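# Insert loose pipe fully into push-fit fitting

## Task

Slide the loose pipe into the push-fit fitting's open end until it is fully seated.

## Robot and tools

Robot: two seven-joint arms, left_arm and right_arm, each ending in a two-finger gripper. The fingers point along the gripper's own +z axis and the pads travel along its y axis. end_effector_position is the point between the pads when closed; closed fingertips reach about 19 mm past it, fully open ones about 6 mm. Cameras: cam_left_wrist and cam_right_wrist, both 672x504, with a calibration line (K, distortion D, T_world_to_cam) that may be slightly off.

Frames: the scene frame has its origin at table-top height midway between the nominal bases, +z up, +x out over the table, and left_arm on the +y side (arm names do not match image sides). Real bases: left_arm (+0.028, +0.300, +0.020) m, right_arm (+0.043, -0.399, +0.020) m, both nearly unrotated. Reported hand positions, quaternions (wxyz), velocities and Hand targets are in the scene frame and may be a few centimetres off. Offsets you send are along each arm's current Hand target axes, not the scene axes.

The 16-number row (used by execute_actions and move): one flat list covering both arms, every number in [-1, 1]. Order: left dx, dy, dz, rx, ry, rz, left gripper position, left gripper speed, then the same eight for the right arm. dx..rz are an offset from that arm's Hand target as it stood when the action began, in the Hand target's own axes; 1.0 equals 0.6 m for dx, dy, dz and 180 degrees for the rotation vector rx, ry, rz. They are offsets, not poses: sending the same offset twice moves twice. Six zeros re-request the current Hand target. Gripper position is absolute: +1 fully open (85 mm), 0 about 45 mm, -1 closed; the mapping is uneven, so trust position_measured_pct (roughly 50 minus 50 times the position number). Gripper speed -1..+1 sets pad speed (about 20, 85, 150 mm/s) and grip strength (about 100 N per pad at -1, 120-135 N at 0, up to about 245 N at +1 from a centimetre or more away). A zero in either gripper field is a real command, so resend the last values to leave a gripper alone.

execute_actions(actions, cameras): actions is a list of actions; each action is up to 15 rows, one per 1/30 s step, and a short table repeats its last row to fill 15 steps. Every row in an action counts from that action's starting Hand target. An empty list returns images and fuller state. cameras: list of names, ["all"], or [].

move(target, speed, blend, blocking, cameras): target is one 16-number row or a list of up to 15 rows, each an offset from the same starting Hand targets (not chained). Paths are straight, end together, take at least 0.5 s and are cut at 10 s. speed in m/s, 0.002 to 0.5 (default 0.25), one value or one per target; rotation capped at twice that in rad/s and 0.873 rad/s. blend in metres rounds corners between listed targets; 0 stops at each. blocking=false returns after about 0.5 s while motion continues. The result adds a move: line: done (within 3 mm and 2 degrees), off_target, moving, held, or fault, plus limits such as paced or held. Paths do not avoid obstacles or the other arm.

wait(seconds 0 to 10): holds last commands and lets time pass. stop(): brakes a running move; fingers continue. zoom_image(camera, region [x0, y0, x1, y1] in pixels, at most 504 by 504): enlarges part of the newest image from that camera. clear_fault(arm): clears a reported torque fault on left_arm or right_arm. finished_scene(scene): ends the current scene with its number; irreversible, so call it only once the pipe sits fully home and stays put without the robot.

Result lines: Hand target (last commanded pose after clipping; next offsets start from it), end_effector_position and quaternion, joint positions, velocities (within noise when still), joint torques, Flange force along gripper x y z (includes held weight and some error), Tool commands, gripper object_status (0 moving, 1 blocked opening, 2 stopped on an object short of the requested position, 3 at the requested position or pads touching/soft grip), motor_current_ma (about 1000 when holding, near 0 in air), Wrist depth grids (7x7 medians in mm, 164 to 4000, '-' if unknown), and MOTOR HOT or fault lines.

Behaviour to know: orientation commands are clipped to 32 degrees from the measured orientation per step; large turns may swing the elbow. The gripper often stops short of its target; a fresh command, even zeros, pushes again, or send the remaining distance. Arms are stiff: a target a few millimetres past a solid contact pushes hard, so to stop pushing, command back behind the gripper. To grip, close to a position narrower than the object and keep it; to release, open a few millimetres wider than it.

Avoid: dropping the pipe or letting anything leave the table; slamming or fast contacts; pushing hard into the fixed fitting; gripping hard while the pipe still rests on the table; twisting or yanking on the gripper; arms touching or one gripper closing on the other's fingers; torque faults (joint limits 104.5 N m for the first four joints, 51.3 N m for the wrist three) and overheating from long stretched holds or pushes at unreachable poses. Loose objects may get nudged occasionally, so recheck the pipe before grasping.

Each tool is called after "Request:" as name([rows], argument=value, ...), one row to a line, values as JSON.

## Session

Request:
execute_actions(actions=[])

Scene clock: 0.00 s.
left_arm: end_effector_position=(+1.0033, +0.2389, +0.2299) position_measured_pct=0.0 object_status=3 motor_current_ma=0 end_effector_quat_wxyz=(+0.043, +0.637, -0.218, +0.738) | right_arm: end_effector_position=(+0.2858, -0.6244, +0.2768) position_measured_pct=0.0 object_status=3 motor_current_ma=0 end_effector_quat_wxyz=(-0.020, +1.000, -0.004, +0.002)
Joint positions: left_arm=[-0.305 1.513 0.678 0.664 1.942 0.587 1.687] | right_arm=[0.27 0.132 0.46 1.897 -0.099 1.154 -0.781]
Joint velocities: within noise
Joint torques (N m): no reading
Flange force (N): no reading
Wrist depth (mm): cam_left_wrist=[2271 2376 2550 2674 2870 3055 3203 / 2232 2302 1956 2118 2786 3000 3172 / 1884 2021 1916 2059 2740 2751 3113 / 1763 2098 1878 1991 2132 2798 3000 / 1740 2188 1852 1950 2072 2751 2934 / 1722 2174 1822 1927 2040 2684 2921 / 1687 2153 1822 1868 1985 2652 2786] | cam_right_wrist=[429 427 425 422 419 417 414 / 430 427 424 422 419 417 414 / 430 427 424 422 419 416 413 / 431 426 423 423 419 417 413 / 430 427 424 422 419 416 414 / 431 426 425 422 420 416 413 / 429 427 424 422 419 417 413]
Hand target: left_arm +1.0033, +0.2389, +0.2299; +0.043, +0.637, -0.218, +0.738 | right_arm +0.2858, -0.6244, +0.2768; -0.020, +1.000, -0.004, +0.002
Tool commands: left_gripper/position=+1.0 left_gripper/speed=+1.0 right_gripper/position=+1.0 right_gripper/speed=+1.0

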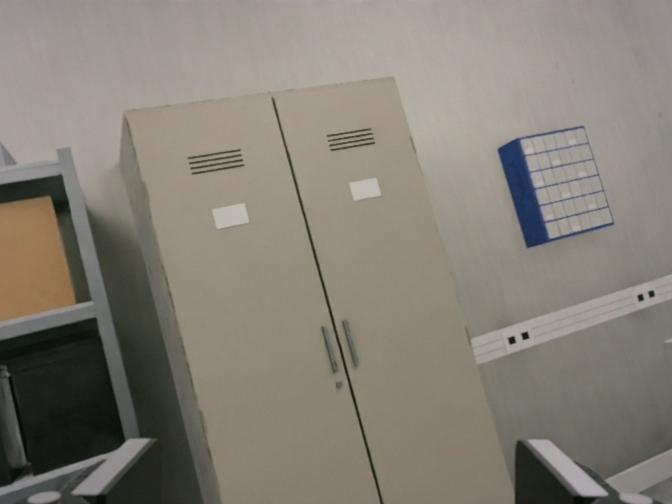

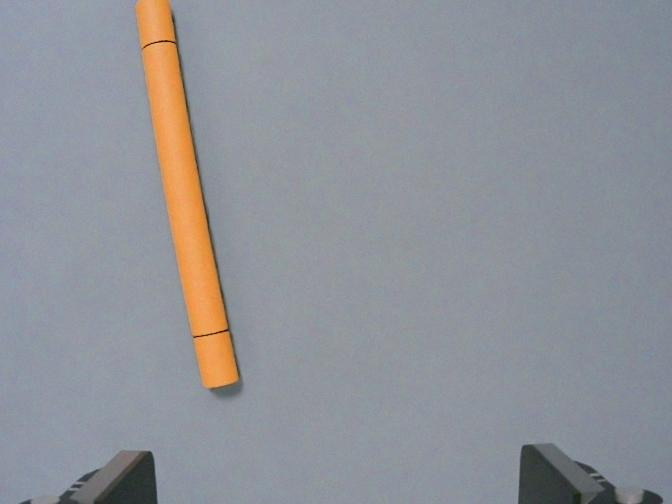

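Request:
move(target=[0.5706,0.4252,-0.7225,0.0313,-0.5367,-0.1585,1,1,0.192,-0.292,-0.205,0,0,0,1,1], speed=0.4, cameras=["all"])

Scene clock: 17.37 s.
left_arm: end_effector_position=(+0.4537, +0.0985, +0.4499) position_measured_pct=0.0 object_status=3 motor_current_ma=0 end_effector_quat_wxyz=(+0.000, +1.000, +0.000, +0.000) | right_arm: end_effector_position=(+0.4019, -0.4553, +0.4073) position_measured_pct=0.0 object_status=3 motor_current_ma=0 end_effector_quat_wxyz=(-0.020, +1.000, -0.004, +0.002)
Joint positions: left_arm=[0.133 0.419 0.456 0.962 2.957 -1.796 2.098] | right_arm=[-0.096 0.114 0.218 1.474 -0.065 1.558 -1.429]
Joint torques (N m): left_arm=[0.73 -15.88 0.62 -9.27 0.06 0.1 0.01] | right_arm=[-0.09 -11.22 -0.29 -8.94 -0.36 0.14 0]
Flange force (N): left_arm=[-3.7 -3.1 3.0] | right_arm=[0.6 0.9 0.7]
Wrist depth (mm): cam_left_wrist=[597 594 596 594 595 595 596 / 593 592 594 596 596 595 597 / 594 598 595 596 596 596 596 / 596 598 596 597 597 597 598 / 597 596 597 597 599 598 598 / 596 597 597 598 598 597 597 / 598 598 599 598 599 599 599] | cam_right_wrist=[563 558 554 553 549 545 540 / 561 559 555 551 549 545 539 / 563 559 554 552 547 544 541 / 561 558 553 552 548 544 541 / 561 560 556 553 548 544 541 / 561 556 554 551 549 545 542 / 562 557 553 550 547 545 540]
Hand target: left_arm +0.4537, +0.0985, +0.4499; +0.000, +1.000, +0.000, +0.000 | right_arm +0.4019, -0.4553, +0.4073; -0.020, +1.000, -0.004, +0.002
Off the commanded pose: left_arm 0.000 m, 0 deg | right_arm 0.000 m, 0 deg.
move: done
camera_calibration:
cam_left_wrist: T_world_to_cam=[[-0.00533958, -0.999951, -0.00836981, 0.106315], [-0.999801, 0.00517743, 0.0192766, 0.496487], [-0.0192323, 0.00847107, -0.999779, 0.607641], [0, 0, 0, 1]] pos_world=[0.508642, 0.0985917, 0.598826]
cam_right_wrist: T_world_to_cam=[[-0.0357676, -0.998061, -0.0509381, -0.41478], [-0.999299, 0.0351534, 0.0129032, 0.469783], [-0.0110875, 0.0513639, -0.998618, 0.579733], [0, 0, 0, 1]] pos_world=[0.461046, -0.460268, 0.551742]

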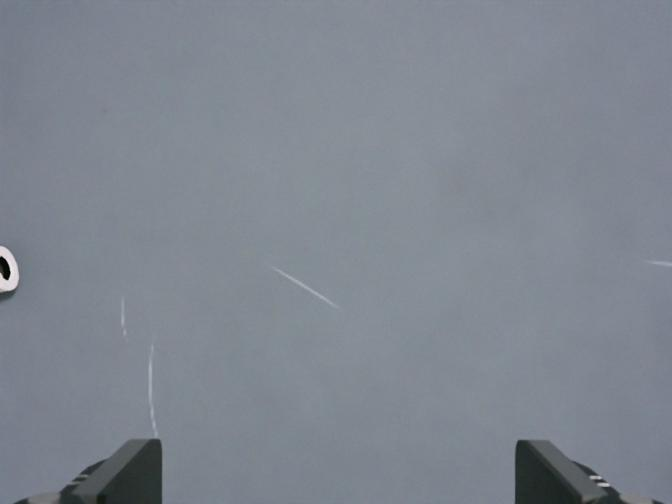

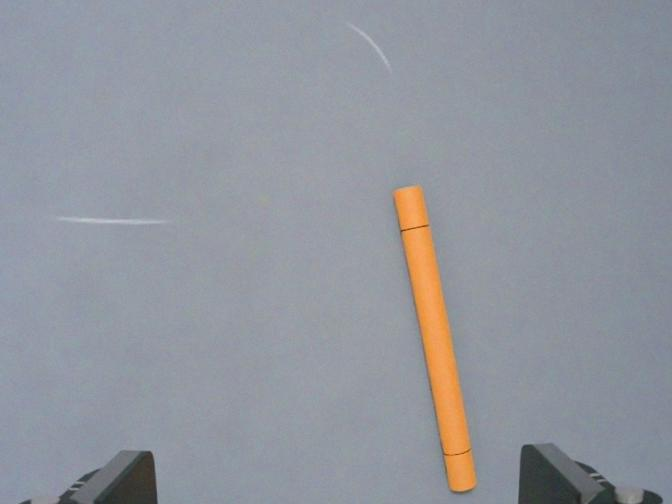

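Request:
move(target=[-0.05,-0.4167,0.05,0,0,0,1,1,-0.0384,0.114,0.4749,-0.0126,-0.0022,-0.0516,1,1], speed=0.4, cameras=["all"])

Scene clock: 33.37 s.
left_arm: end_effector_position=(+0.4234, +0.3485, +0.4201) position_measured_pct=0.0 object_status=3 motor_current_ma=0 end_effector_quat_wxyz=(+0.000, +1.000, +0.000, +0.000) | right_arm: end_effector_position=(+0.3795, -0.5119, +0.1197) position_measured_pct=0.0 object_status=3 motor_current_ma=0 end_effector_quat_wxyz=(+0.000, +0.997, +0.077, +0.000)
Joint positions: left_arm=[-0.424 0.203 0.296 1.332 3.082 -1.616 1.45] | right_arm=[0.069 0.431 0.202 2.111 -0.147 0.613 -1.013]
Joint torques (N m): left_arm=[0.63 -12.15 -0.26 -9.63 0.12 0.08 0.09] | right_arm=[-0.12 -13.47 0.29 -5.07 -0.34 0.12 -0.03]
Flange force (N): left_arm=[-3.4 -0.3 2.0] | right_arm=[0.1 0.5 0.7]
Wrist depth (mm): cam_left_wrist=[564 565 566 565 565 567 566 / 566 566 564 567 565 567 567 / 568 567 566 567 565 569 567 / 566 568 567 569 567 567 568 / 567 568 569 567 567 568 570 / 568 568 567 568 569 569 570 / 569 569 570 570 571 569 569] | cam_right_wrist=[265 265 265 265 265 265 265 / 265 265 264 245 265 265 264 / 265 265 265 245 265 264 265 / 265 265 265 246 265 265 265 / 265 265 265 248 265 265 265 / 265 265 265 249 265 265 265 / 265 265 265 250 265 265 265]
Hand target: left_arm +0.4234, +0.3485, +0.4201; +0.000, +1.000, +0.000, +0.000 | right_arm +0.3795, -0.5119, +0.1197; +0.000, +0.997, +0.077, +0.000
Off the commanded pose: left_arm 0.000 m, 0 deg | right_arm 0.000 m, 0 deg.
move: done
camera_calibration:
cam_left_wrist: T_world_to_cam=[[-0.00533871, -0.999952, -0.00826982, 0.355834], [-0.999801, 0.00517849, 0.019276, 0.465575], [-0.0192323, 0.00837108, -0.99978, 0.575085], [0, 0, 0, 1]] pos_world=[0.478442, 0.348592, 0.568927]
cam_right_wrist: T_world_to_cam=[[0.125939, -0.991979, -0.0107979, -0.549795], [-0.991898, -0.126097, 0.0153986, 0.367415], [-0.0166367, 0.00877115, -0.999823, 0.275689], [0, 0, 0, 1]] pos_world=[0.438266, -0.501473, 0.264046]

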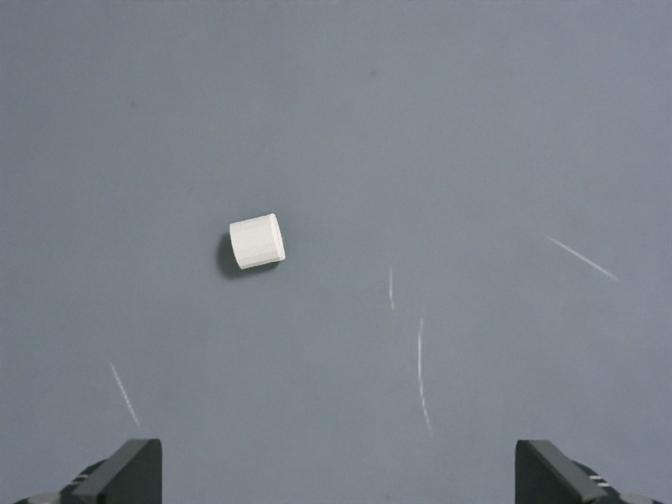

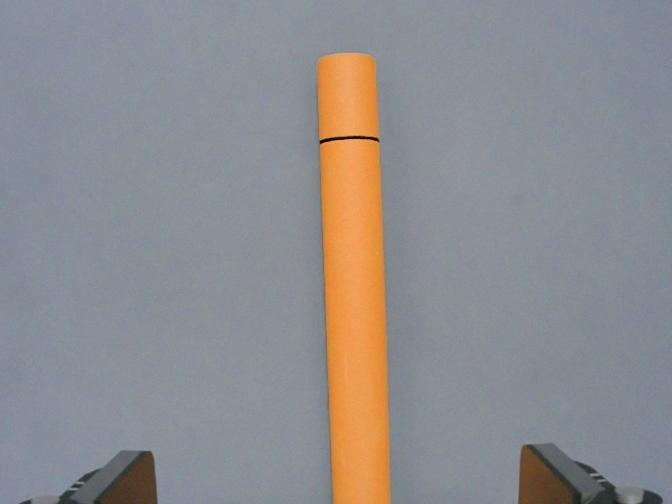

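Request:
zoom_image(camera="cam_left_wrist", region=[200, 180, 320, 300])

Request:
zoom_image(camera="cam_right_wrist", region=[250, 0, 454, 204])

Scaled by 4.200.

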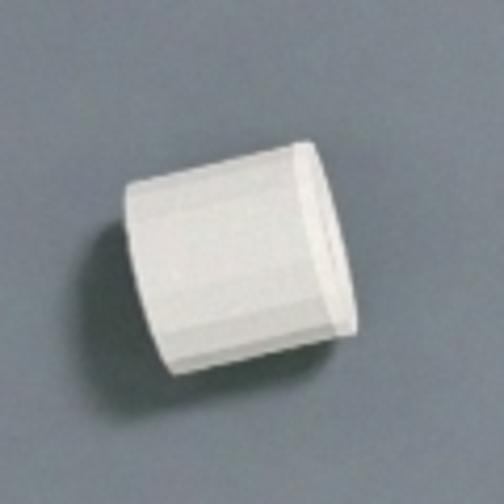

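Scaled by 2.471.

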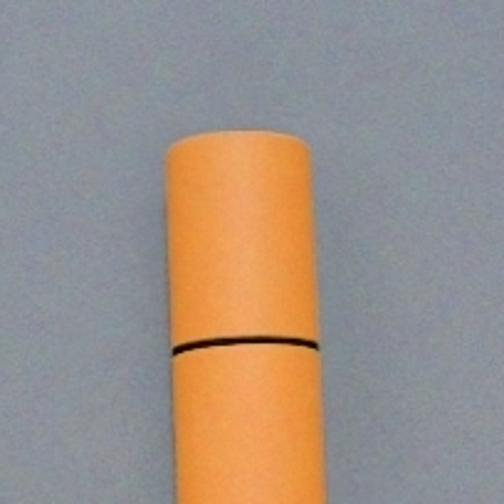

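Request:
move([
  [0.0927,-0.1165,0.4835,0,0,0.4261,1,1,0.0728,0.0031,0.1628,0,0,0,1,0],
  [0.0927,-0.1165,0.4835,0,0,0.4261,1,1,0.0728,0.0031,0.1628,0,0,0,-0.9,0],
], speed=0.2, cameras=["all"])

Scene clock: 71.83 s.
left_arm: end_effector_position=(+0.4787, +0.4185, +0.1299) position_measured_pct=0.0 object_status=3 motor_current_ma=0 end_effector_quat_wxyz=(+0.000, +0.785, -0.620, +0.000) | right_arm: end_effector_position=(+0.4230, -0.5070, +0.0220) position_measured_pct=76.6 object_status=2 motor_current_ma=1000 end_effector_quat_wxyz=(+0.000, +0.997, +0.077, +0.000)
Joint positions: left_arm=[-0.612 0.629 0.44 1.736 2.802 -0.854 0.229] | right_arm=[0.095 0.715 0.126 2.044 -0.217 0.395 -0.997]
Joint torques (N m): left_arm=[0.67 -16.96 1.46 -7.02 0.17 -0.01 0.07] | right_arm=[-0.2 -11.91 -0.06 -3.12 -0.29 -0.69 0]
Flange force (N): left_arm=[-1.6 3.5 -1.1] | right_arm=[-1.8 -0.3 -13.4]
Wrist depth (mm): cam_left_wrist=[275 275 275 276 276 275 276 / 275 275 276 275 275 276 276 / 275 275 276 275 275 276 276 / 276 276 275 276 276 276 276 / 275 276 276 276 276 276 276 / 276 276 276 238 276 276 277 / 276 276 276 276 276 276 277] | cam_right_wrist=[167 167 167 167 167 168 167 / 167 168 168 168 168 168 168 / 168 168 168 - 168 168 168 / 168 168 168 - 168 168 168 / 168 168 168 - 168 168 168 / 168 168 168 - 167 168 168 / - 168 168 - 168 168 -]
Hand target: left_arm +0.4787, +0.4185, +0.1299; +0.000, +0.785, -0.620, +0.000 | right_arm +0.4229, -0.5070, +0.0220; +0.000, +0.997, +0.077, +0.000
Off the commanded pose: left_arm 0.000 m, 0 deg | right_arm 0.000 m, 0 deg.
move: done
camera_calibration:
cam_left_wrist: T_world_to_cam=[[-0.974355, -0.224905, -0.00704744, 0.563085], [-0.225, 0.974176, 0.0188508, -0.250376], [0.00262581, 0.0199531, -0.999797, 0.270193], [0, 0, 0, 1]] pos_world=[0.4916, 0.36516, 0.278827]
cam_right_wrist: T_world_to_cam=[[0.125841, -0.991992, -0.0107979, -0.551427], [-0.991911, -0.125998, 0.0153987, 0.41274], [-0.0166359, 0.00877275, -0.999823, 0.178687], [0, 0, 0, 1]] pos_world=[0.481766, -0.496574, 0.166346]

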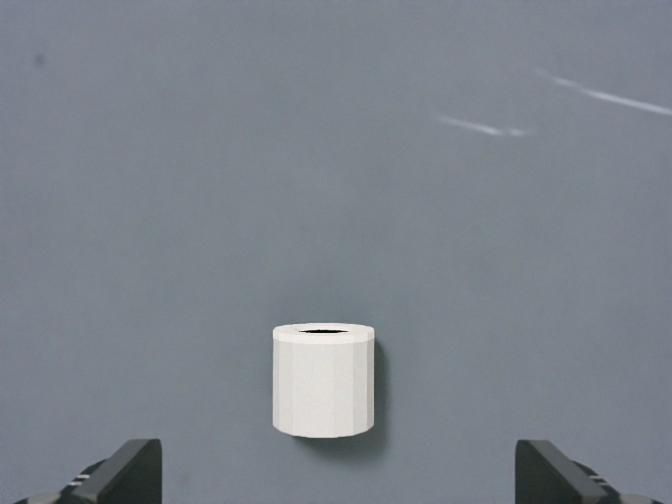

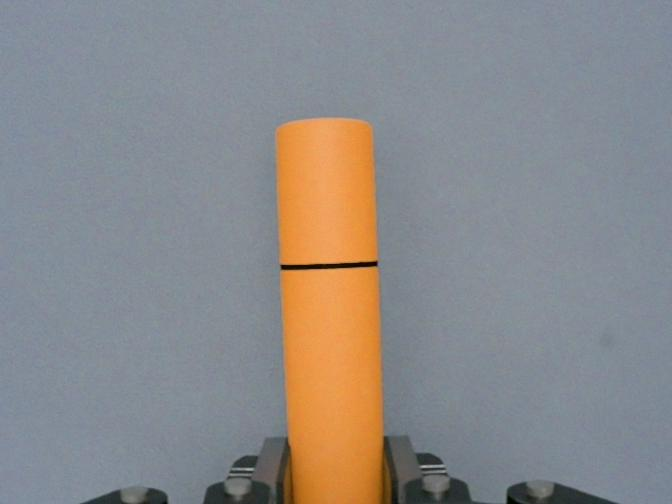

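Request:
move([
  [-0.0017,-0.01,0.1817,0,0,0.0017,1,0,0,0,-0.1633,0,0,0,-0.9,0],
  [-0.0017,-0.01,0.1817,0,0,0.0017,-0.6,0,0.3759,-0.9637,-0.1633,0,0,0.4783,-0.9,0],
], speed=[0.15, 0.35], blend=[0.03, 0], cameras=["all"])

Scene clock: 106.70 s.
left_arm: end_effector_position=(+0.4843, +0.4210, +0.0209) position_measured_pct=56.7 object_status=0 motor_current_ma=1000 end_effector_quat_wxyz=(+0.000, +0.783, -0.622, +0.000) | right_arm: end_effector_position=(+0.5574, +0.0988, +0.1204) position_measured_pct=76.6 object_status=2 motor_current_ma=1000 end_effector_quat_wxyz=(+0.000, +0.781, -0.625, +0.000)
Joint positions: left_arm=[-0.543 0.833 0.337 1.78 2.696 -0.605 0.306] | right_arm=[-0.9 1.284 0.518 0.321 -0.495 1.576 -3.634]
Joint torques (N m): left_arm=[0.66 -13.97 0.69 -3.79 0.1 0.08 0.04] | right_arm=[-0.11 -29.36 1.31 -8.25 -0.23 0.2 -0.03]
Flange force (N): left_arm=[-1.7 3.1 -12.5] | right_arm=no reading
Wrist depth (mm): cam_left_wrist=[166 166 166 166 166 167 167 / 166 166 167 167 167 167 166 / 167 167 166 167 167 167 167 / 167 167 167 167 167 167 167 / 167 167 167 167 167 167 167 / 167 167 167 - 167 167 167 / - 167 - - - - -] | cam_right_wrist=[265 265 264 265 265 265 265 / 265 265 264 265 265 264 265 / 264 264 264 - 265 264 265 / 264 264 264 - 265 264 265 / 264 264 264 - 264 264 265 / 264 264 264 - 264 264 264 / 263 264 264 - 264 264 264]
Hand target: left_arm +0.4842, +0.4210, +0.0209; +0.000, +0.783, -0.622, +0.000 | right_arm +0.5574, +0.0988, +0.1204; +0.000, +0.781, -0.625, +0.000
Off the commanded pose: left_arm 0.000 m, 0 deg | right_arm 0.000 m, 0 deg.
move: done
camera_calibration:
cam_left_wrist: T_world_to_cam=[[-0.975541, -0.2197, -0.00722037, 0.56671], [-0.219799, 0.975362, 0.018898, -0.252401], [0.00289058, 0.0200228, -0.999795, 0.160998], [0, 0, 0, 1]] pos_world=[0.496906, 0.367465, 0.169827]
cam_right_wrist: T_world_to_cam=[[-0.981098, -0.19323, -0.0104643, 0.571633], [-0.193381, 0.980992, 0.0161025, 0.0662635], [0.00715391, 0.0178218, -0.999816, 0.259775], [0, 0, 0, 1]] pos_world=[0.571783, 0.0408231, 0.264642]

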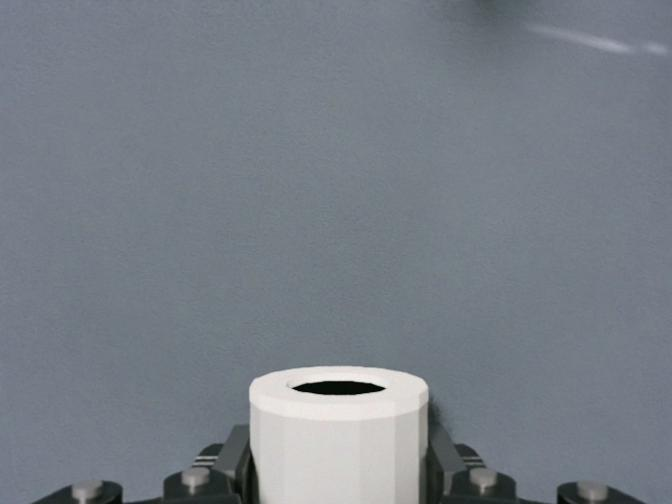

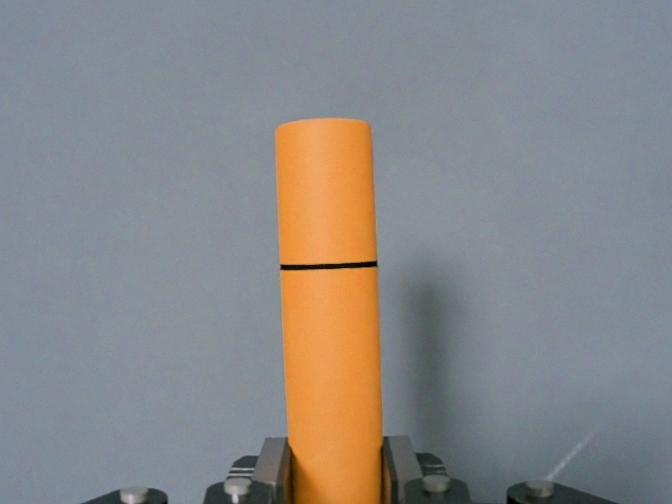

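Request:
move(target=[0,0,0,0,0,0,-0.6,0,-0.199,0,0.149,0,0,0,-0.9,0], speed=0.15, cameras=["all"])

Scene clock: 114.27 s.
left_arm: end_effector_position=(+0.4842, +0.4210, +0.0209) position_measured_pct=56.7 object_status=2 motor_current_ma=1000 end_effector_quat_wxyz=(+0.000, +0.783, -0.622, +0.000) | right_arm: end_effector_position=(+0.5304, +0.2146, +0.0309) position_measured_pct=76.6 object_status=2 motor_current_ma=1000 end_effector_quat_wxyz=(-0.079, +0.779, -0.623, +0.000)
Joint positions: left_arm=[-0.543 0.833 0.337 1.78 2.696 -0.605 0.306] | right_arm=[-0.969 1.521 0.515 0.035 -0.511 1.432 -3.842]
Joint torques (N m): left_arm=[0.69 -14 0.79 -3.81 0.08 0.07 0.06] | right_arm=[-0.12 -30.58 -0.08 -8.59 -0.28 -0.41 -0.03]
Flange force (N): left_arm=[-1.8 3.2 -12.4] | right_arm=no reading
Wrist depth (mm): cam_left_wrist=[166 166 166 - 166 167 166 / 166 166 166 - 167 167 167 / 166 167 167 - 166 167 167 / 167 167 167 - 167 167 167 / 167 167 167 167 167 167 167 / 167 167 167 - 167 167 167 / - 167 - - - - -] | cam_right_wrist=[173 170 167 165 - - - / 175 172 169 166 - - - / 177 174 171 - 165 - - / 179 176 173 - 167 165 - / 181 178 175 - 168 166 - / 183 180 177 - 170 167 165 / - 181 178 - 171 169 -]
Hand target: left_arm +0.4842, +0.4210, +0.0209; +0.000, +0.783, -0.622, +0.000 | right_arm +0.5311, +0.2154, +0.0310; +0.000, +0.781, -0.625, +0.000
Off the commanded pose: left_arm 0.000 m, 0 deg | right_arm 0.001 m, 9 deg.
elbow stopped short (right arm): the move would have taken joint 4 (elbow) straighter than the controller allows.
move: off_target (right_arm)
camera_calibration:
cam_left_wrist: T_world_to_cam=[[-0.975541, -0.219702, -0.00710085, 0.566593], [-0.219799, 0.975364, 0.0188225, -0.252409], [0.00279058, 0.0199229, -0.999798, 0.160985], [0, 0, 0, 1]] pos_world=[0.496806, 0.367465, 0.169727]
cam_right_wrist: T_world_to_cam=[[-0.974171, -0.184543, -0.13013, 0.564836], [-0.200014, 0.972667, 0.117955, -0.0488968], [0.104806, 0.140936, -0.984456, 0.0898177], [0, 0, 0, 1]] pos_world=[0.531054, 0.139138, 0.167691]

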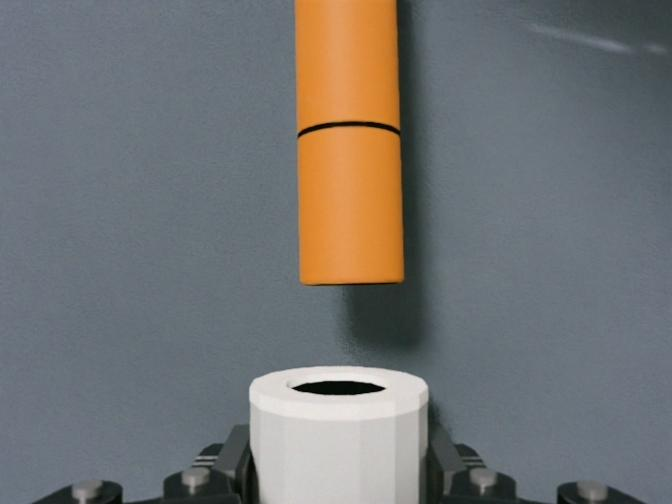

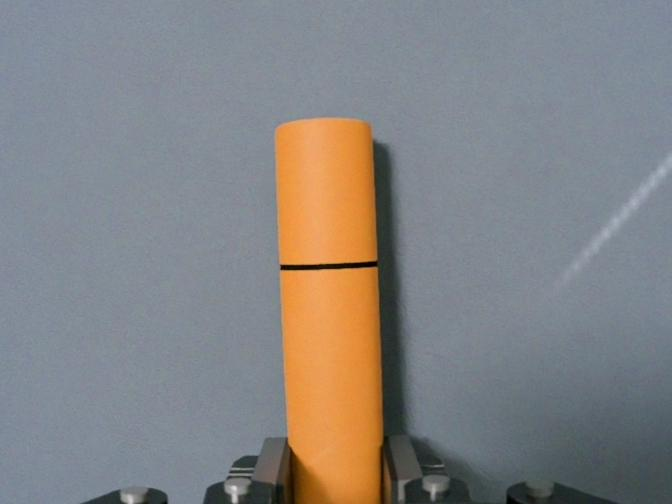

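Request:
move(target=[0,0,-0.005,0,0,0,-0.6,0,0.199,0,-0.149,0,0,0,-0.9,0], speed=0.2, cameras=["cam_left_wrist"])

Scene clock: 122.77 s.
left_arm: end_effector_position=(+0.4842, +0.4210, +0.0239) position_measured_pct=56.7 object_status=2 motor_current_ma=1000 end_effector_quat_wxyz=(+0.000, +0.783, -0.622, -0.001) | right_arm: end_effector_position=(+0.5574, +0.0988, +0.1203) position_measured_pct=76.6 object_status=2 motor_current_ma=1000 end_effector_quat_wxyz=(+0.000, +0.781, -0.625, +0.000)
Joint positions: left_arm=[-0.545 0.827 0.341 1.78 2.698 -0.612 0.304] | right_arm=[-0.9 1.284 0.518 0.321 -0.496 1.576 -3.634]
Joint torques (N m): left_arm=[0.68 -18.78 1.56 -5.34 0.12 0.06 0.08] | right_arm=[-0.07 -29.21 1.32 -8.16 -0.27 0.22 -0.02]
Flange force (N): left_arm=[-1.8 2.3 -1.9] | right_arm=no reading
Wrist depth (mm): cam_left_wrist=[169 169 169 169 169 169 169 / 169 169 169 169 169 169 169 / 169 169 169 169 169 169 169 / 169 169 169 169 169 169 170 / 169 169 169 169 170 170 170 / 169 169 169 - 170 170 170 / - 170 - - - 170 -] | cam_right_wrist=[264 264 265 264 264 264 265 / 264 264 264 264 264 265 264 / 264 264 264 - 264 264 265 / 264 264 264 - 264 264 265 / 264 264 264 - 264 264 264 / 263 264 264 - 264 264 264 / 263 264 264 - 264 264 264]
Hand target: left_arm +0.4842, +0.4210, +0.0239; +0.000, +0.783, -0.622, -0.001 | right_arm +0.5574, +0.0989, +0.1204; +0.000, +0.781, -0.625, +0.000
Off the commanded pose: left_arm 0.000 m, 0 deg | right_arm 0.000 m, 0 deg.
move: done
camera_calibration:
cam_left_wrist: T_world_to_cam=[[-0.975542, -0.219702, -0.0070033, 0.566598], [-0.219797, 0.975364, 0.0188445, -0.25247], [0.0026906, 0.0199229, -0.999798, 0.164034], [0, 0, 0, 1]] pos_world=[0.496807, 0.367465, 0.172727]
Images, in order (width x height): cam_left_wrist 672x504.

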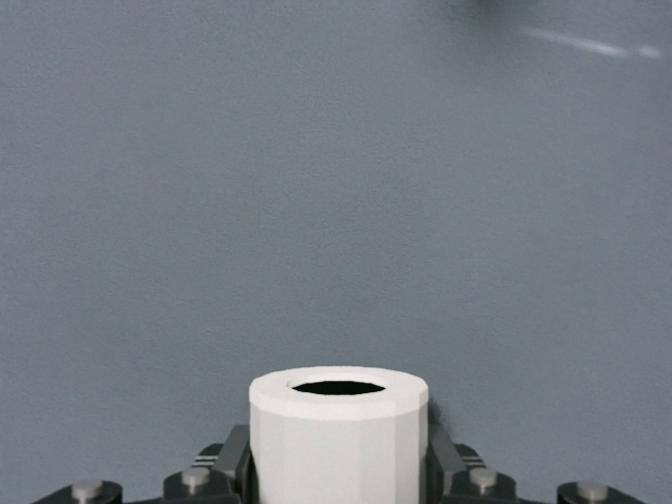

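Request:
move(target=[0.4433,0.1613,-0.0935,0,0,0,-0.6,0,0.2623,0.1578,0.0498,0,0,0,-0.9,0], speed=0.25, cameras=["all"])

Scene clock: 129.13 s.
left_arm: end_effector_position=(+0.4500, +0.1400, +0.0799) position_measured_pct=56.7 object_status=2 motor_current_ma=1000 end_effector_quat_wxyz=(+0.000, +0.783, -0.622, -0.001) | right_arm: end_effector_position=(+0.4996, -0.0754, +0.0904) position_measured_pct=76.6 object_status=2 motor_current_ma=1000 end_effector_quat_wxyz=(+0.000, +0.781, -0.625, +0.000)
Joint positions: left_arm=[0.062 0.683 0.347 1.829 2.797 -0.69 0.848] | right_arm=[-0.967 0.88 0.515 1.409 -0.476 0.977 -3.23]
Joint torques (N m): left_arm=[0.65 -17.27 1.32 -6.06 0.15 0.02 0.02] | right_arm=[-0.09 -22.32 3.41 -6.82 -0.23 0.22 -0.01]
Flange force (N): left_arm=[-3.0 1.4 -1.2] | right_arm=[0.0 -0.5 2.0]
Wrist depth (mm): cam_left_wrist=[225 225 225 - 225 225 226 / 225 225 225 - 225 226 226 / 225 225 226 - 226 226 226 / 225 225 226 226 226 226 226 / 226 226 226 226 226 226 226 / 226 226 226 - 226 227 227 / 226 226 - - - 226 227] | cam_right_wrist=[235 236 235 235 236 236 236 / 235 235 235 235 236 235 236 / 235 235 235 - 236 236 236 / 235 235 235 - 236 236 236 / 235 235 235 - 235 236 235 / 235 235 235 - 235 236 235 / 235 235 - - - 235 235]
Hand target: left_arm +0.4500, +0.1400, +0.0799; +0.000, +0.783, -0.622, -0.001 | right_arm +0.4996, -0.0755, +0.0904; +0.000, +0.781, -0.625, +0.000
Off the commanded pose: left_arm 0.000 m, 0 deg | right_arm 0.000 m, 0 deg.
move: done
camera_calibration:
cam_left_wrist: T_world_to_cam=[[-0.97552, -0.219797, -0.00700411, 0.471911], [-0.219892, 0.975342, 0.0188446, 0.0129812], [0.00268942, 0.0199234, -0.999798, 0.225812], [0, 0, 0, 1]] pos_world=[0.462606, 0.0865648, 0.228827]
cam_right_wrist: T_world_to_cam=[[-0.981098, -0.193229, -0.0104836, 0.481034], [-0.193381, 0.98099, 0.0162006, 0.226552], [0.00715391, 0.0179217, -0.999814, 0.233312], [0, 0, 0, 1]] pos_world=[0.514083, -0.133477, 0.234642]

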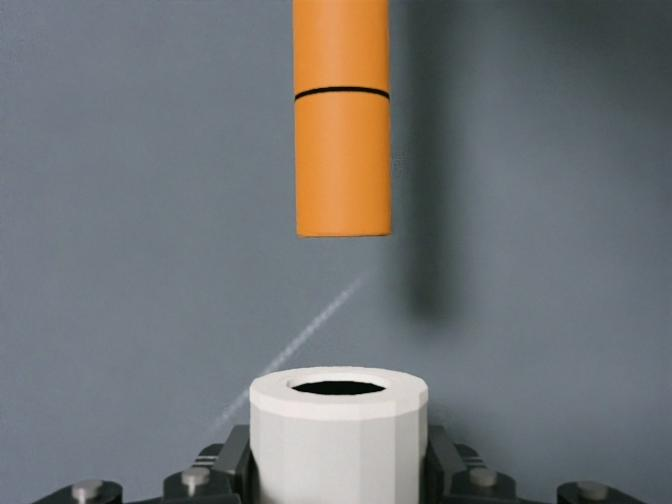

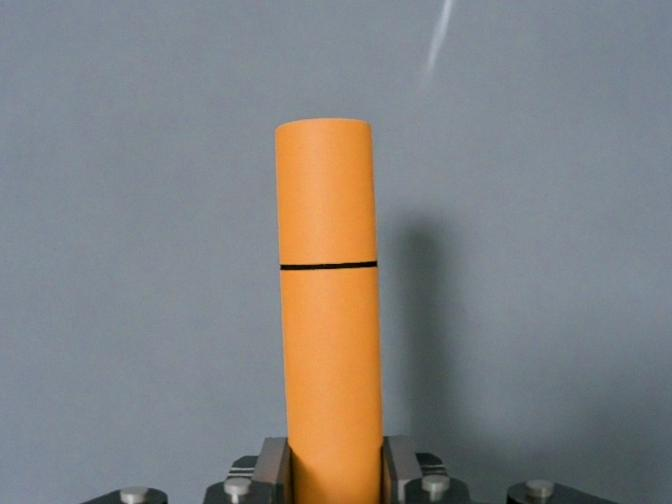

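Request:
zoom_image(camera="cam_left_wrist", region=[260, 0, 428, 126])

Request:
zoom_image(camera="cam_left_wrist", region=[260, 126, 428, 252])

Request:
zoom_image(camera="cam_left_wrist", region=[230, 350, 450, 504])

Scaled by 3.000.

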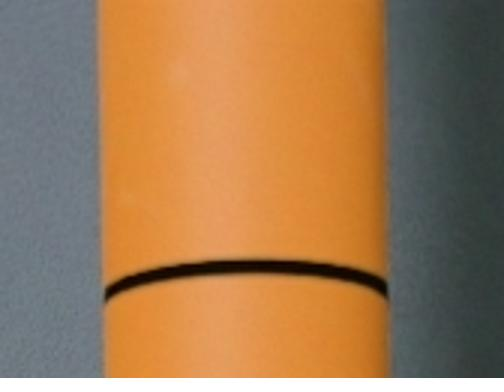

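Scaled by 3.000.

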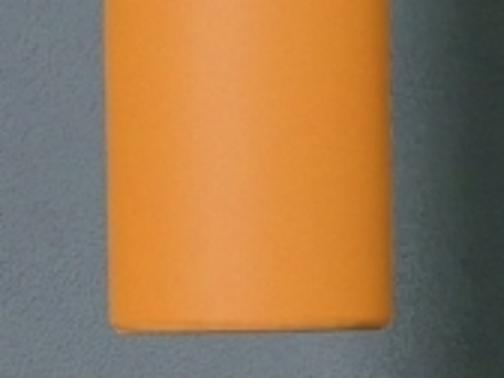

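Scaled by 2.291.

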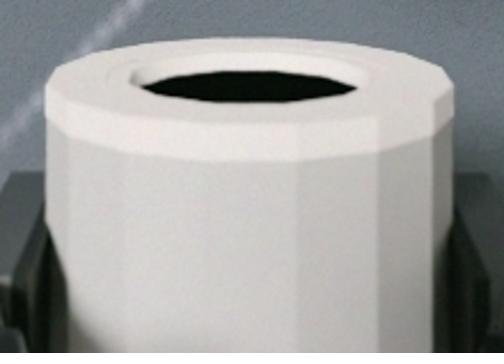

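Request:
zoom_image(camera="cam_right_wrist", region=[265, 220, 391, 310])

Request:
zoom_image(camera="cam_left_wrist", region=[285, 200, 405, 260])

Scaled by 4.000.

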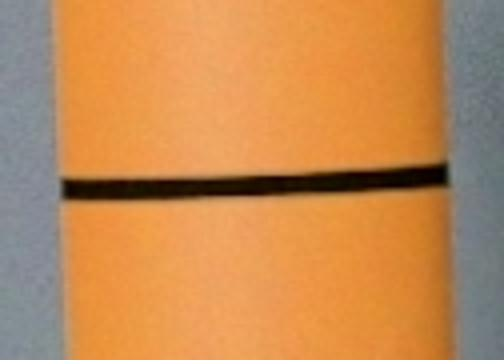

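Scaled by 4.200.

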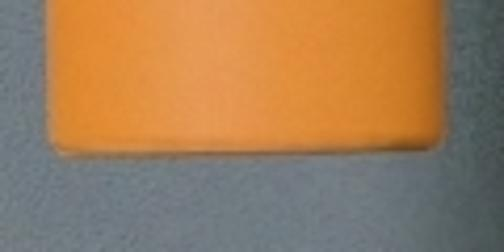

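Request:
move(target=[0,0,0,0,0,0,-0.6,0,-0.0467,-0.0006,0,0,0,0.0022,-0.9,0], speed=0.08, cameras=["cam_left_wrist"])

Request:
zoom_image(camera="cam_left_wrist", region=[230, 300, 450, 465])

Scene clock: 180.67 s.
left_arm: end_effector_position=(+0.4500, +0.1400, +0.0799) position_measured_pct=56.7 object_status=2 motor_current_ma=1000 end_effector_quat_wxyz=(+0.000, +0.783, -0.622, -0.001) | right_arm: end_effector_position=(+0.4938, -0.0481, +0.0904) position_measured_pct=76.6 object_status=2 motor_current_ma=1000 end_effector_quat_wxyz=(+0.000, +0.779, -0.627, +0.000)
Joint positions: left_arm=[0.062 0.683 0.347 1.829 2.797 -0.69 0.848] | right_arm=[-1.004 0.903 0.519 1.358 -0.48 1.005 -3.289]
Joint torques (N m): left_arm=[0.66 -17.3 1.29 -6.09 0.11 0.11 0.08] | right_arm=[-0.13 -22.82 3.37 -7.01 -0.23 0.23 0]
Flange force (N): left_arm=[-3.1 1.2 -1.5] | right_arm=[0.1 -0.3 2.1]
Wrist depth (mm): cam_left_wrist=[225 225 225 - 225 225 226 / 225 225 225 - 225 226 226 / 225 225 226 - 225 226 226 / 225 226 226 - 226 226 226 / 226 226 226 - 226 226 226 / 226 226 226 - 226 227 226 / 226 226 - - - 226 226] | cam_right_wrist=[235 235 236 235 235 235 235 / 235 235 236 235 236 235 235 / 235 235 235 - 235 236 235 / 235 235 236 - 236 236 235 / 235 235 235 - 236 236 235 / 235 235 236 - 236 235 236 / 235 235 - - - 235 235]
Hand target: left_arm +0.4500, +0.1400, +0.0799; +0.000, +0.783, -0.622, -0.001 | right_arm +0.4938, -0.0481, +0.0904; +0.000, +0.779, -0.627, +0.000
Off the commanded pose: left_arm 0.000 m, 0 deg | right_arm 0.000 m, 0 deg.
move: done
camera_calibration:
cam_left_wrist: T_world_to_cam=[[-0.975547, -0.21968, -0.00700311, 0.471892], [-0.219775, 0.975369, 0.0188444, 0.0130222], [0.00269087, 0.0199227, -0.999798, 0.225813], [0, 0, 0, 1]] pos_world=[0.462607, 0.0864649, 0.228827]
Images, in order (width x height): cam_left_wrist 672x504.

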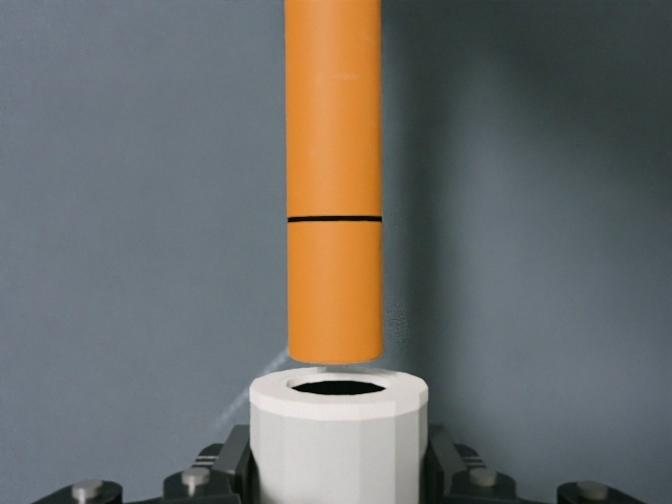

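Scaled by 2.291.

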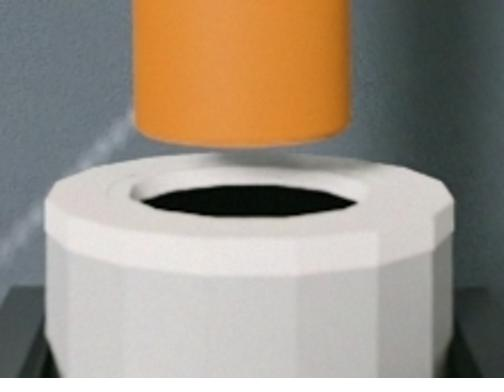

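Request:
zoom_image(camera="cam_left_wrist", region=[275, 180, 395, 270])

Request:
zoom_image(camera="cam_left_wrist", region=[275, 0, 395, 90])

Request:
zoom_image(camera="cam_left_wrist", region=[275, 285, 395, 375])

Scaled by 4.200.

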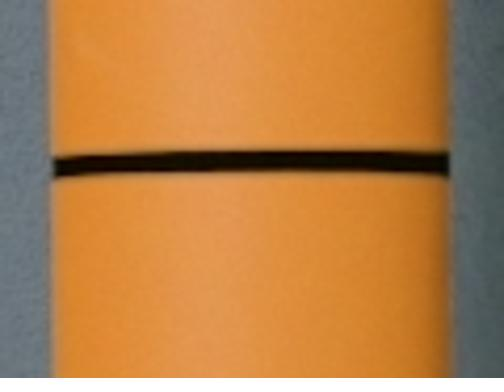

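Scaled by 4.200.

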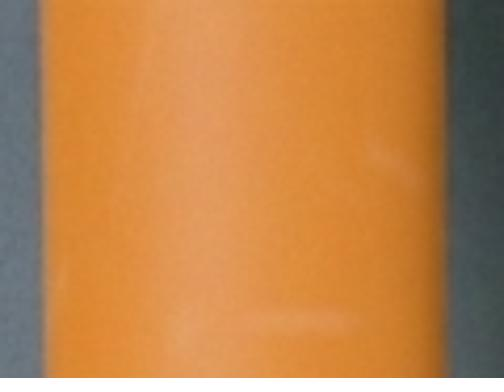

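Scaled by 4.200.

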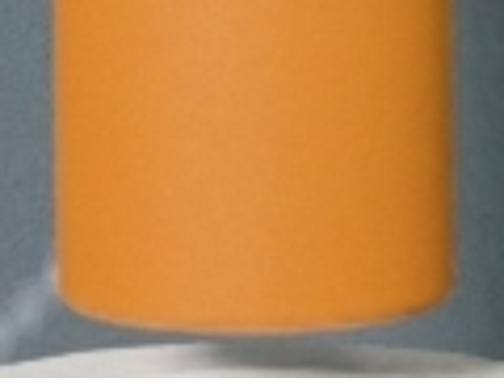

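Request:
move([
  [0,0,0,0,0,0,-0.6,0,-0.003,0.0016,0,0,0,0.0006,-0.9,0],
  [0,0,0,0,0,0,-0.6,0,-0.017,0.0016,0,0,0,0.0006,-0.9,0],
], speed=0.03, blend=0.001, cameras=["cam_left_wrist"])

Request:
zoom_image(camera="cam_left_wrist", region=[230, 300, 450, 465])

Scene clock: 202.77 s.
left_arm: end_effector_position=(+0.4500, +0.1402, +0.0799) position_measured_pct=56.7 object_status=2 motor_current_ma=1000 end_effector_quat_wxyz=(+0.000, +0.783, -0.622, -0.001) | right_arm: end_effector_position=(+0.4909, -0.0385, +0.0904) position_measured_pct=76.6 object_status=2 motor_current_ma=1000 end_effector_quat_wxyz=(+0.000, +0.778, -0.628, +0.000)
Joint positions: left_arm=[0.062 0.683 0.347 1.829 2.797 -0.69 0.848] | right_arm=[-1.018 0.911 0.521 1.342 -0.481 1.014 -3.31]
Joint torques (N m): left_arm=[8.36 -19.23 10.29 -11.33 3.02 4.67 0] | right_arm=[-9.5 -25.47 -5.07 -12.95 -5.8 -1.22 -0.27]
Flange force (N): left_arm=[-22.8 0.3 0.4] | right_arm=[19.8 1.6 0.4]
Wrist depth (mm): cam_left_wrist=[224 224 224 - 225 225 225 / 224 224 224 - 225 225 225 / 224 225 225 - 225 225 225 / 225 225 225 - 225 226 226 / 225 225 225 - 226 226 226 / 225 225 225 - 226 226 226 / 225 226 - - - 226 226] | cam_right_wrist=[236 235 236 236 236 235 236 / 235 235 236 236 236 236 236 / 235 235 235 - 235 235 235 / 235 235 235 - 235 236 235 / 235 235 235 - 235 235 235 / 235 235 235 - 235 235 235 / 235 235 - - - 235 235]
Hand target: left_arm +0.4500, +0.1400, +0.0799; +0.000, +0.783, -0.622, -0.001 | right_arm +0.4907, -0.0383, +0.0904; +0.000, +0.778, -0.628, +0.000
Off the commanded pose: left_arm 0.000 m, 0 deg | right_arm 0.000 m, 0 deg.
move: done
camera_calibration:
cam_left_wrist: T_world_to_cam=[[-0.9755, -0.21989, -0.00699532, 0.472027], [-0.219986, 0.975313, 0.0192568, 0.0128596], [0.00258827, 0.0203239, -0.99979, 0.22572], [0, 0, 0, 1]] pos_world=[0.462707, 0.086664, 0.228727]
Images, in order (width x height): cam_left_wrist 672x504.

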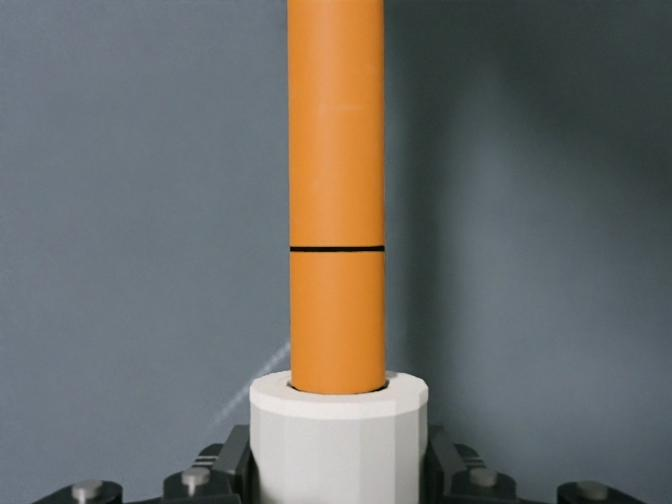

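Scaled by 2.291.

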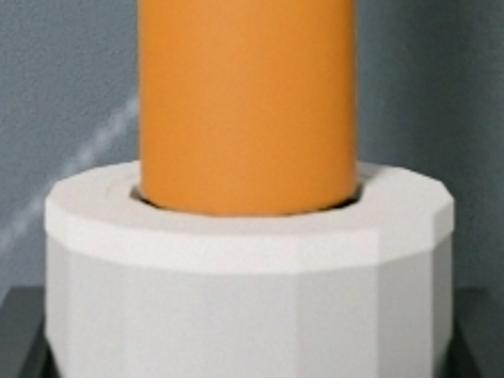

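Request:
move(target=[0,0,0,0,0,0,-0.6,0,-0.005,0.0002,0,0,0,0,-0.9,0], speed=0.03, cameras=["cam_left_wrist"])

Request:
zoom_image(camera="cam_left_wrist", region=[230, 300, 450, 465])

Scene clock: 206.57 s.
left_arm: end_effector_position=(+0.4500, +0.1400, +0.0799) position_measured_pct=56.7 object_status=2 motor_current_ma=1000 end_effector_quat_wxyz=(+0.000, +0.783, -0.622, -0.001) | right_arm: end_effector_position=(+0.4899, -0.0353, +0.0904) position_measured_pct=76.6 object_status=2 motor_current_ma=1000 end_effector_quat_wxyz=(+0.000, +0.778, -0.628, +0.000)
Joint positions: left_arm=[0.062 0.683 0.347 1.829 2.797 -0.69 0.848] | right_arm=[-1.022 0.913 0.52 1.336 -0.481 1.017 -3.316]
Joint torques (N m): left_arm=[12.73 -20.05 15.54 -14.35 4.54 7.3 -0.08] | right_arm=[-15.23 -27.41 -10.09 -16.51 -9.13 -1.95 -0.25]
Flange force (N): left_arm=[-34.2 0.3 1.0] | right_arm=[31.2 2.1 0.2]
Wrist depth (mm): cam_left_wrist=[224 224 224 - 224 225 225 / 224 224 224 - 225 225 225 / 224 224 225 - 225 225 225 / 224 224 225 - 225 225 226 / 225 225 225 - 225 226 226 / 225 225 225 - 226 226 226 / 225 225 - - - 226 226] | cam_right_wrist=[236 236 236 236 236 236 236 / 236 236 235 235 236 236 236 / 235 236 235 - 235 235 235 / 235 235 235 - 235 235 235 / 235 235 235 - 235 235 235 / 235 235 235 - 235 235 235 / 235 235 - - - 235 235]
Hand target: left_arm +0.4500, +0.1400, +0.0799; +0.000, +0.783, -0.622, -0.001 | right_arm +0.4900, -0.0354, +0.0904; +0.000, +0.778, -0.628, +0.000
Off the commanded pose: left_arm 0.000 m, 0 deg | right_arm 0.000 m, 0 deg.
move: done
camera_calibration:
cam_left_wrist: T_world_to_cam=[[-0.975542, -0.219701, -0.00702527, 0.471917], [-0.219797, 0.975362, 0.018942, 0.0129152], [0.0026906, 0.0200228, -0.999796, 0.225702], [0, 0, 0, 1]] pos_world=[0.462607, 0.0865647, 0.228727]
Images, in order (width x height): cam_left_wrist 672x504.

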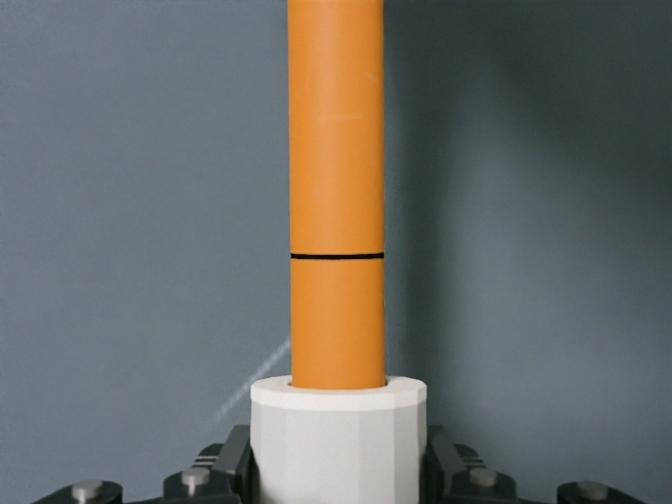

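Scaled by 2.291.

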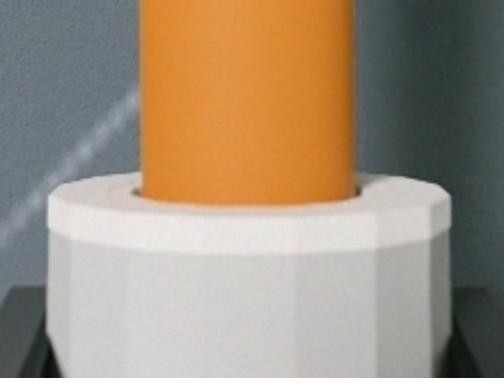

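Request:
wait(seconds=0, cameras=["cam_right_wrist"])

Request:
zoom_image(camera="cam_right_wrist", region=[265, 220, 391, 310])

Scene clock: 210.97 s.
left_arm: end_effector_position=(+0.4500, +0.1400, +0.0799) position_measured_pct=56.7 object_status=2 motor_current_ma=1000 end_effector_quat_wxyz=(+0.000, +0.783, -0.622, -0.001) | right_arm: end_effector_position=(+0.4900, -0.0354, +0.0904) position_measured_pct=76.6 object_status=2 motor_current_ma=1000 end_effector_quat_wxyz=(+0.000, +0.778, -0.628, +0.000)
Joint positions: left_arm=[0.062 0.683 0.347 1.829 2.797 -0.69 0.848] | right_arm=[-1.022 0.913 0.52 1.336 -0.482 1.017 -3.316]
Joint torques (N m): left_arm=[12.72 -20.02 15.37 -14.22 4.57 7.19 -0.06] | right_arm=[-15 -27.35 -9.98 -16.47 -9.08 -2.01 -0.25]
Flange force (N): left_arm=[-34.1 0.1 1.0] | right_arm=[30.8 2.3 0.1]
Wrist depth (mm): cam_left_wrist=[224 224 224 - 224 224 224 / 224 224 224 - 225 225 225 / 224 225 225 - 225 225 225 / 224 225 225 - 225 226 226 / 225 225 225 - 226 226 226 / 225 225 226 - 226 226 226 / 225 225 - - - 226 226] | cam_right_wrist=[236 235 235 236 236 236 236 / 236 235 236 235 236 236 236 / 235 235 235 - 236 235 235 / 235 235 235 - 235 235 236 / 235 235 235 - 235 235 235 / 235 235 235 - 235 235 235 / 235 235 - - - 235 235]
Hand target: left_arm +0.4500, +0.1400, +0.0799; +0.000, +0.783, -0.622, -0.001 | right_arm +0.4900, -0.0354, +0.0904; +0.000, +0.778, -0.628, +0.000
Tool commands: left_gripper/position=-0.6 left_gripper/speed=+0.0 right_gripper/position=-0.9 right_gripper/speed=+0.0
Off the commanded pose: left_arm 0.000 m, 0 deg | right_arm 0.000 m, 0 deg.
camera_calibration:
cam_right_wrist: T_world_to_cam=[[-0.982772, -0.184526, -0.0104549, 0.480351], [-0.184678, 0.982667, 0.0161098, 0.18125], [0.00730099, 0.017763, -0.999816, 0.232583], [0, 0, 0, 1]] pos_world=[0.503851, -0.0936023, 0.234642]
Images, in order (width x height): cam_right_wrist 672x504.

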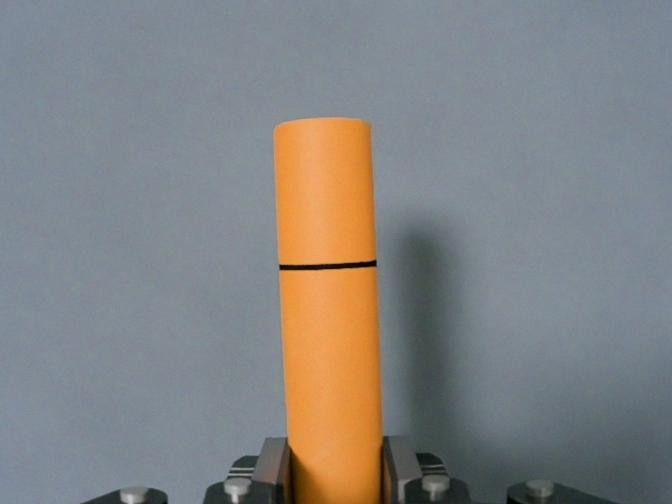

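Scaled by 4.000.

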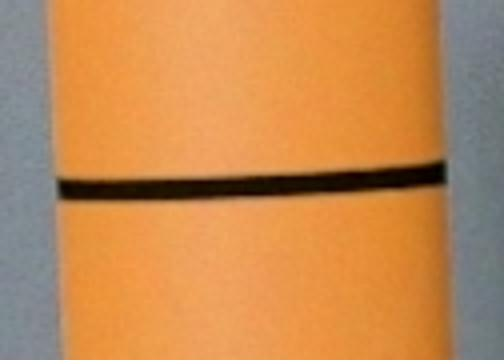

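Request:
move([
  [0,0,0,0,0,0,-0.6,0,0.0133,0.0003,0,0,0,0,-0.9,0],
  [0,0,0,0,0.0261,0,-0.6,0,0.0133,0.0003,0,0,-0.0025,0,-0.9,0],
], speed=0.05, cameras=["cam_left_wrist"])

Request:
zoom_image(camera="cam_left_wrist", region=[230, 300, 450, 465])

Scene clock: 224.53 s.
left_arm: end_effector_position=(+0.4500, +0.1400, +0.0799) position_measured_pct=56.7 object_status=2 motor_current_ma=1000 end_effector_quat_wxyz=(+0.026, +0.782, -0.622, +0.032) | right_arm: end_effector_position=(+0.4915, -0.0432, +0.0904) position_measured_pct=76.6 object_status=2 motor_current_ma=1000 end_effector_quat_wxyz=(-0.003, +0.778, -0.628, -0.003)
Joint positions: left_arm=[-0.027 0.673 0.401 1.879 2.833 -0.61 0.782] | right_arm=[-1.008 0.903 0.516 1.358 -0.486 1.003 -3.294]
Joint torques (N m): left_arm=[0.6 -16.71 1.59 -6 0.27 0.24 0.04] | right_arm=[-0.08 -22.79 3.44 -7.03 -0.29 0.22 -0.02]
Flange force (N): left_arm=[-3.1 1.6 -1.9] | right_arm=[0.1 -0.1 2.0]
Wrist depth (mm): cam_left_wrist=[236 236 236 - 237 237 237 / 234 234 234 - 235 235 235 / 232 233 233 - 233 233 233 / 230 230 230 - 231 231 231 / 228 229 228 - 229 229 229 / 226 226 227 - 227 227 227 / 225 225 - - - 226 226] | cam_right_wrist=[234 234 235 234 234 234 235 / 235 234 235 235 234 234 234 / 235 234 235 - 235 235 235 / 235 235 235 - 235 235 235 / 235 235 235 - 235 235 235 / 235 235 235 - 235 235 235 / 235 235 - - - 236 236]
Hand target: left_arm +0.4500, +0.1400, +0.0799; +0.026, +0.782, -0.622, +0.032 | right_arm +0.4915, -0.0432, +0.0904; -0.003, +0.778, -0.628, -0.003
Off the commanded pose: left_arm 0.000 m, 0 deg | right_arm 0.000 m, 0 deg.
move: done
camera_calibration:
cam_left_wrist: T_world_to_cam=[[-0.975386, -0.220379, -0.0074875, 0.472028], [-0.219485, 0.973574, -0.0630926, 0.0196319], [0.0211939, -0.0598963, -0.99798, 0.228498], [0, 0, 0, 1]] pos_world=[0.459876, 0.0985981, 0.23281]
Images, in order (width x height): cam_left_wrist 672x504.

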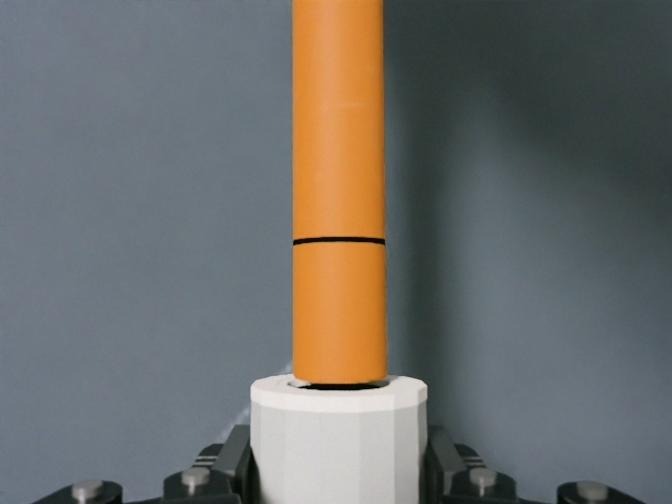

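Scaled by 2.291.

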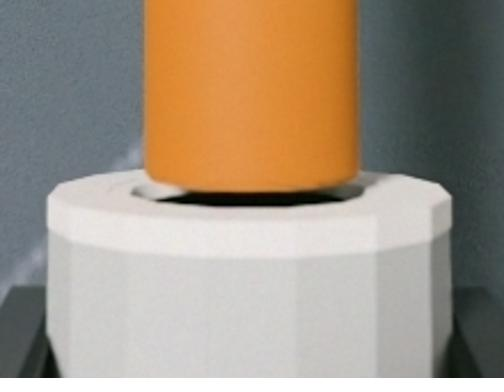

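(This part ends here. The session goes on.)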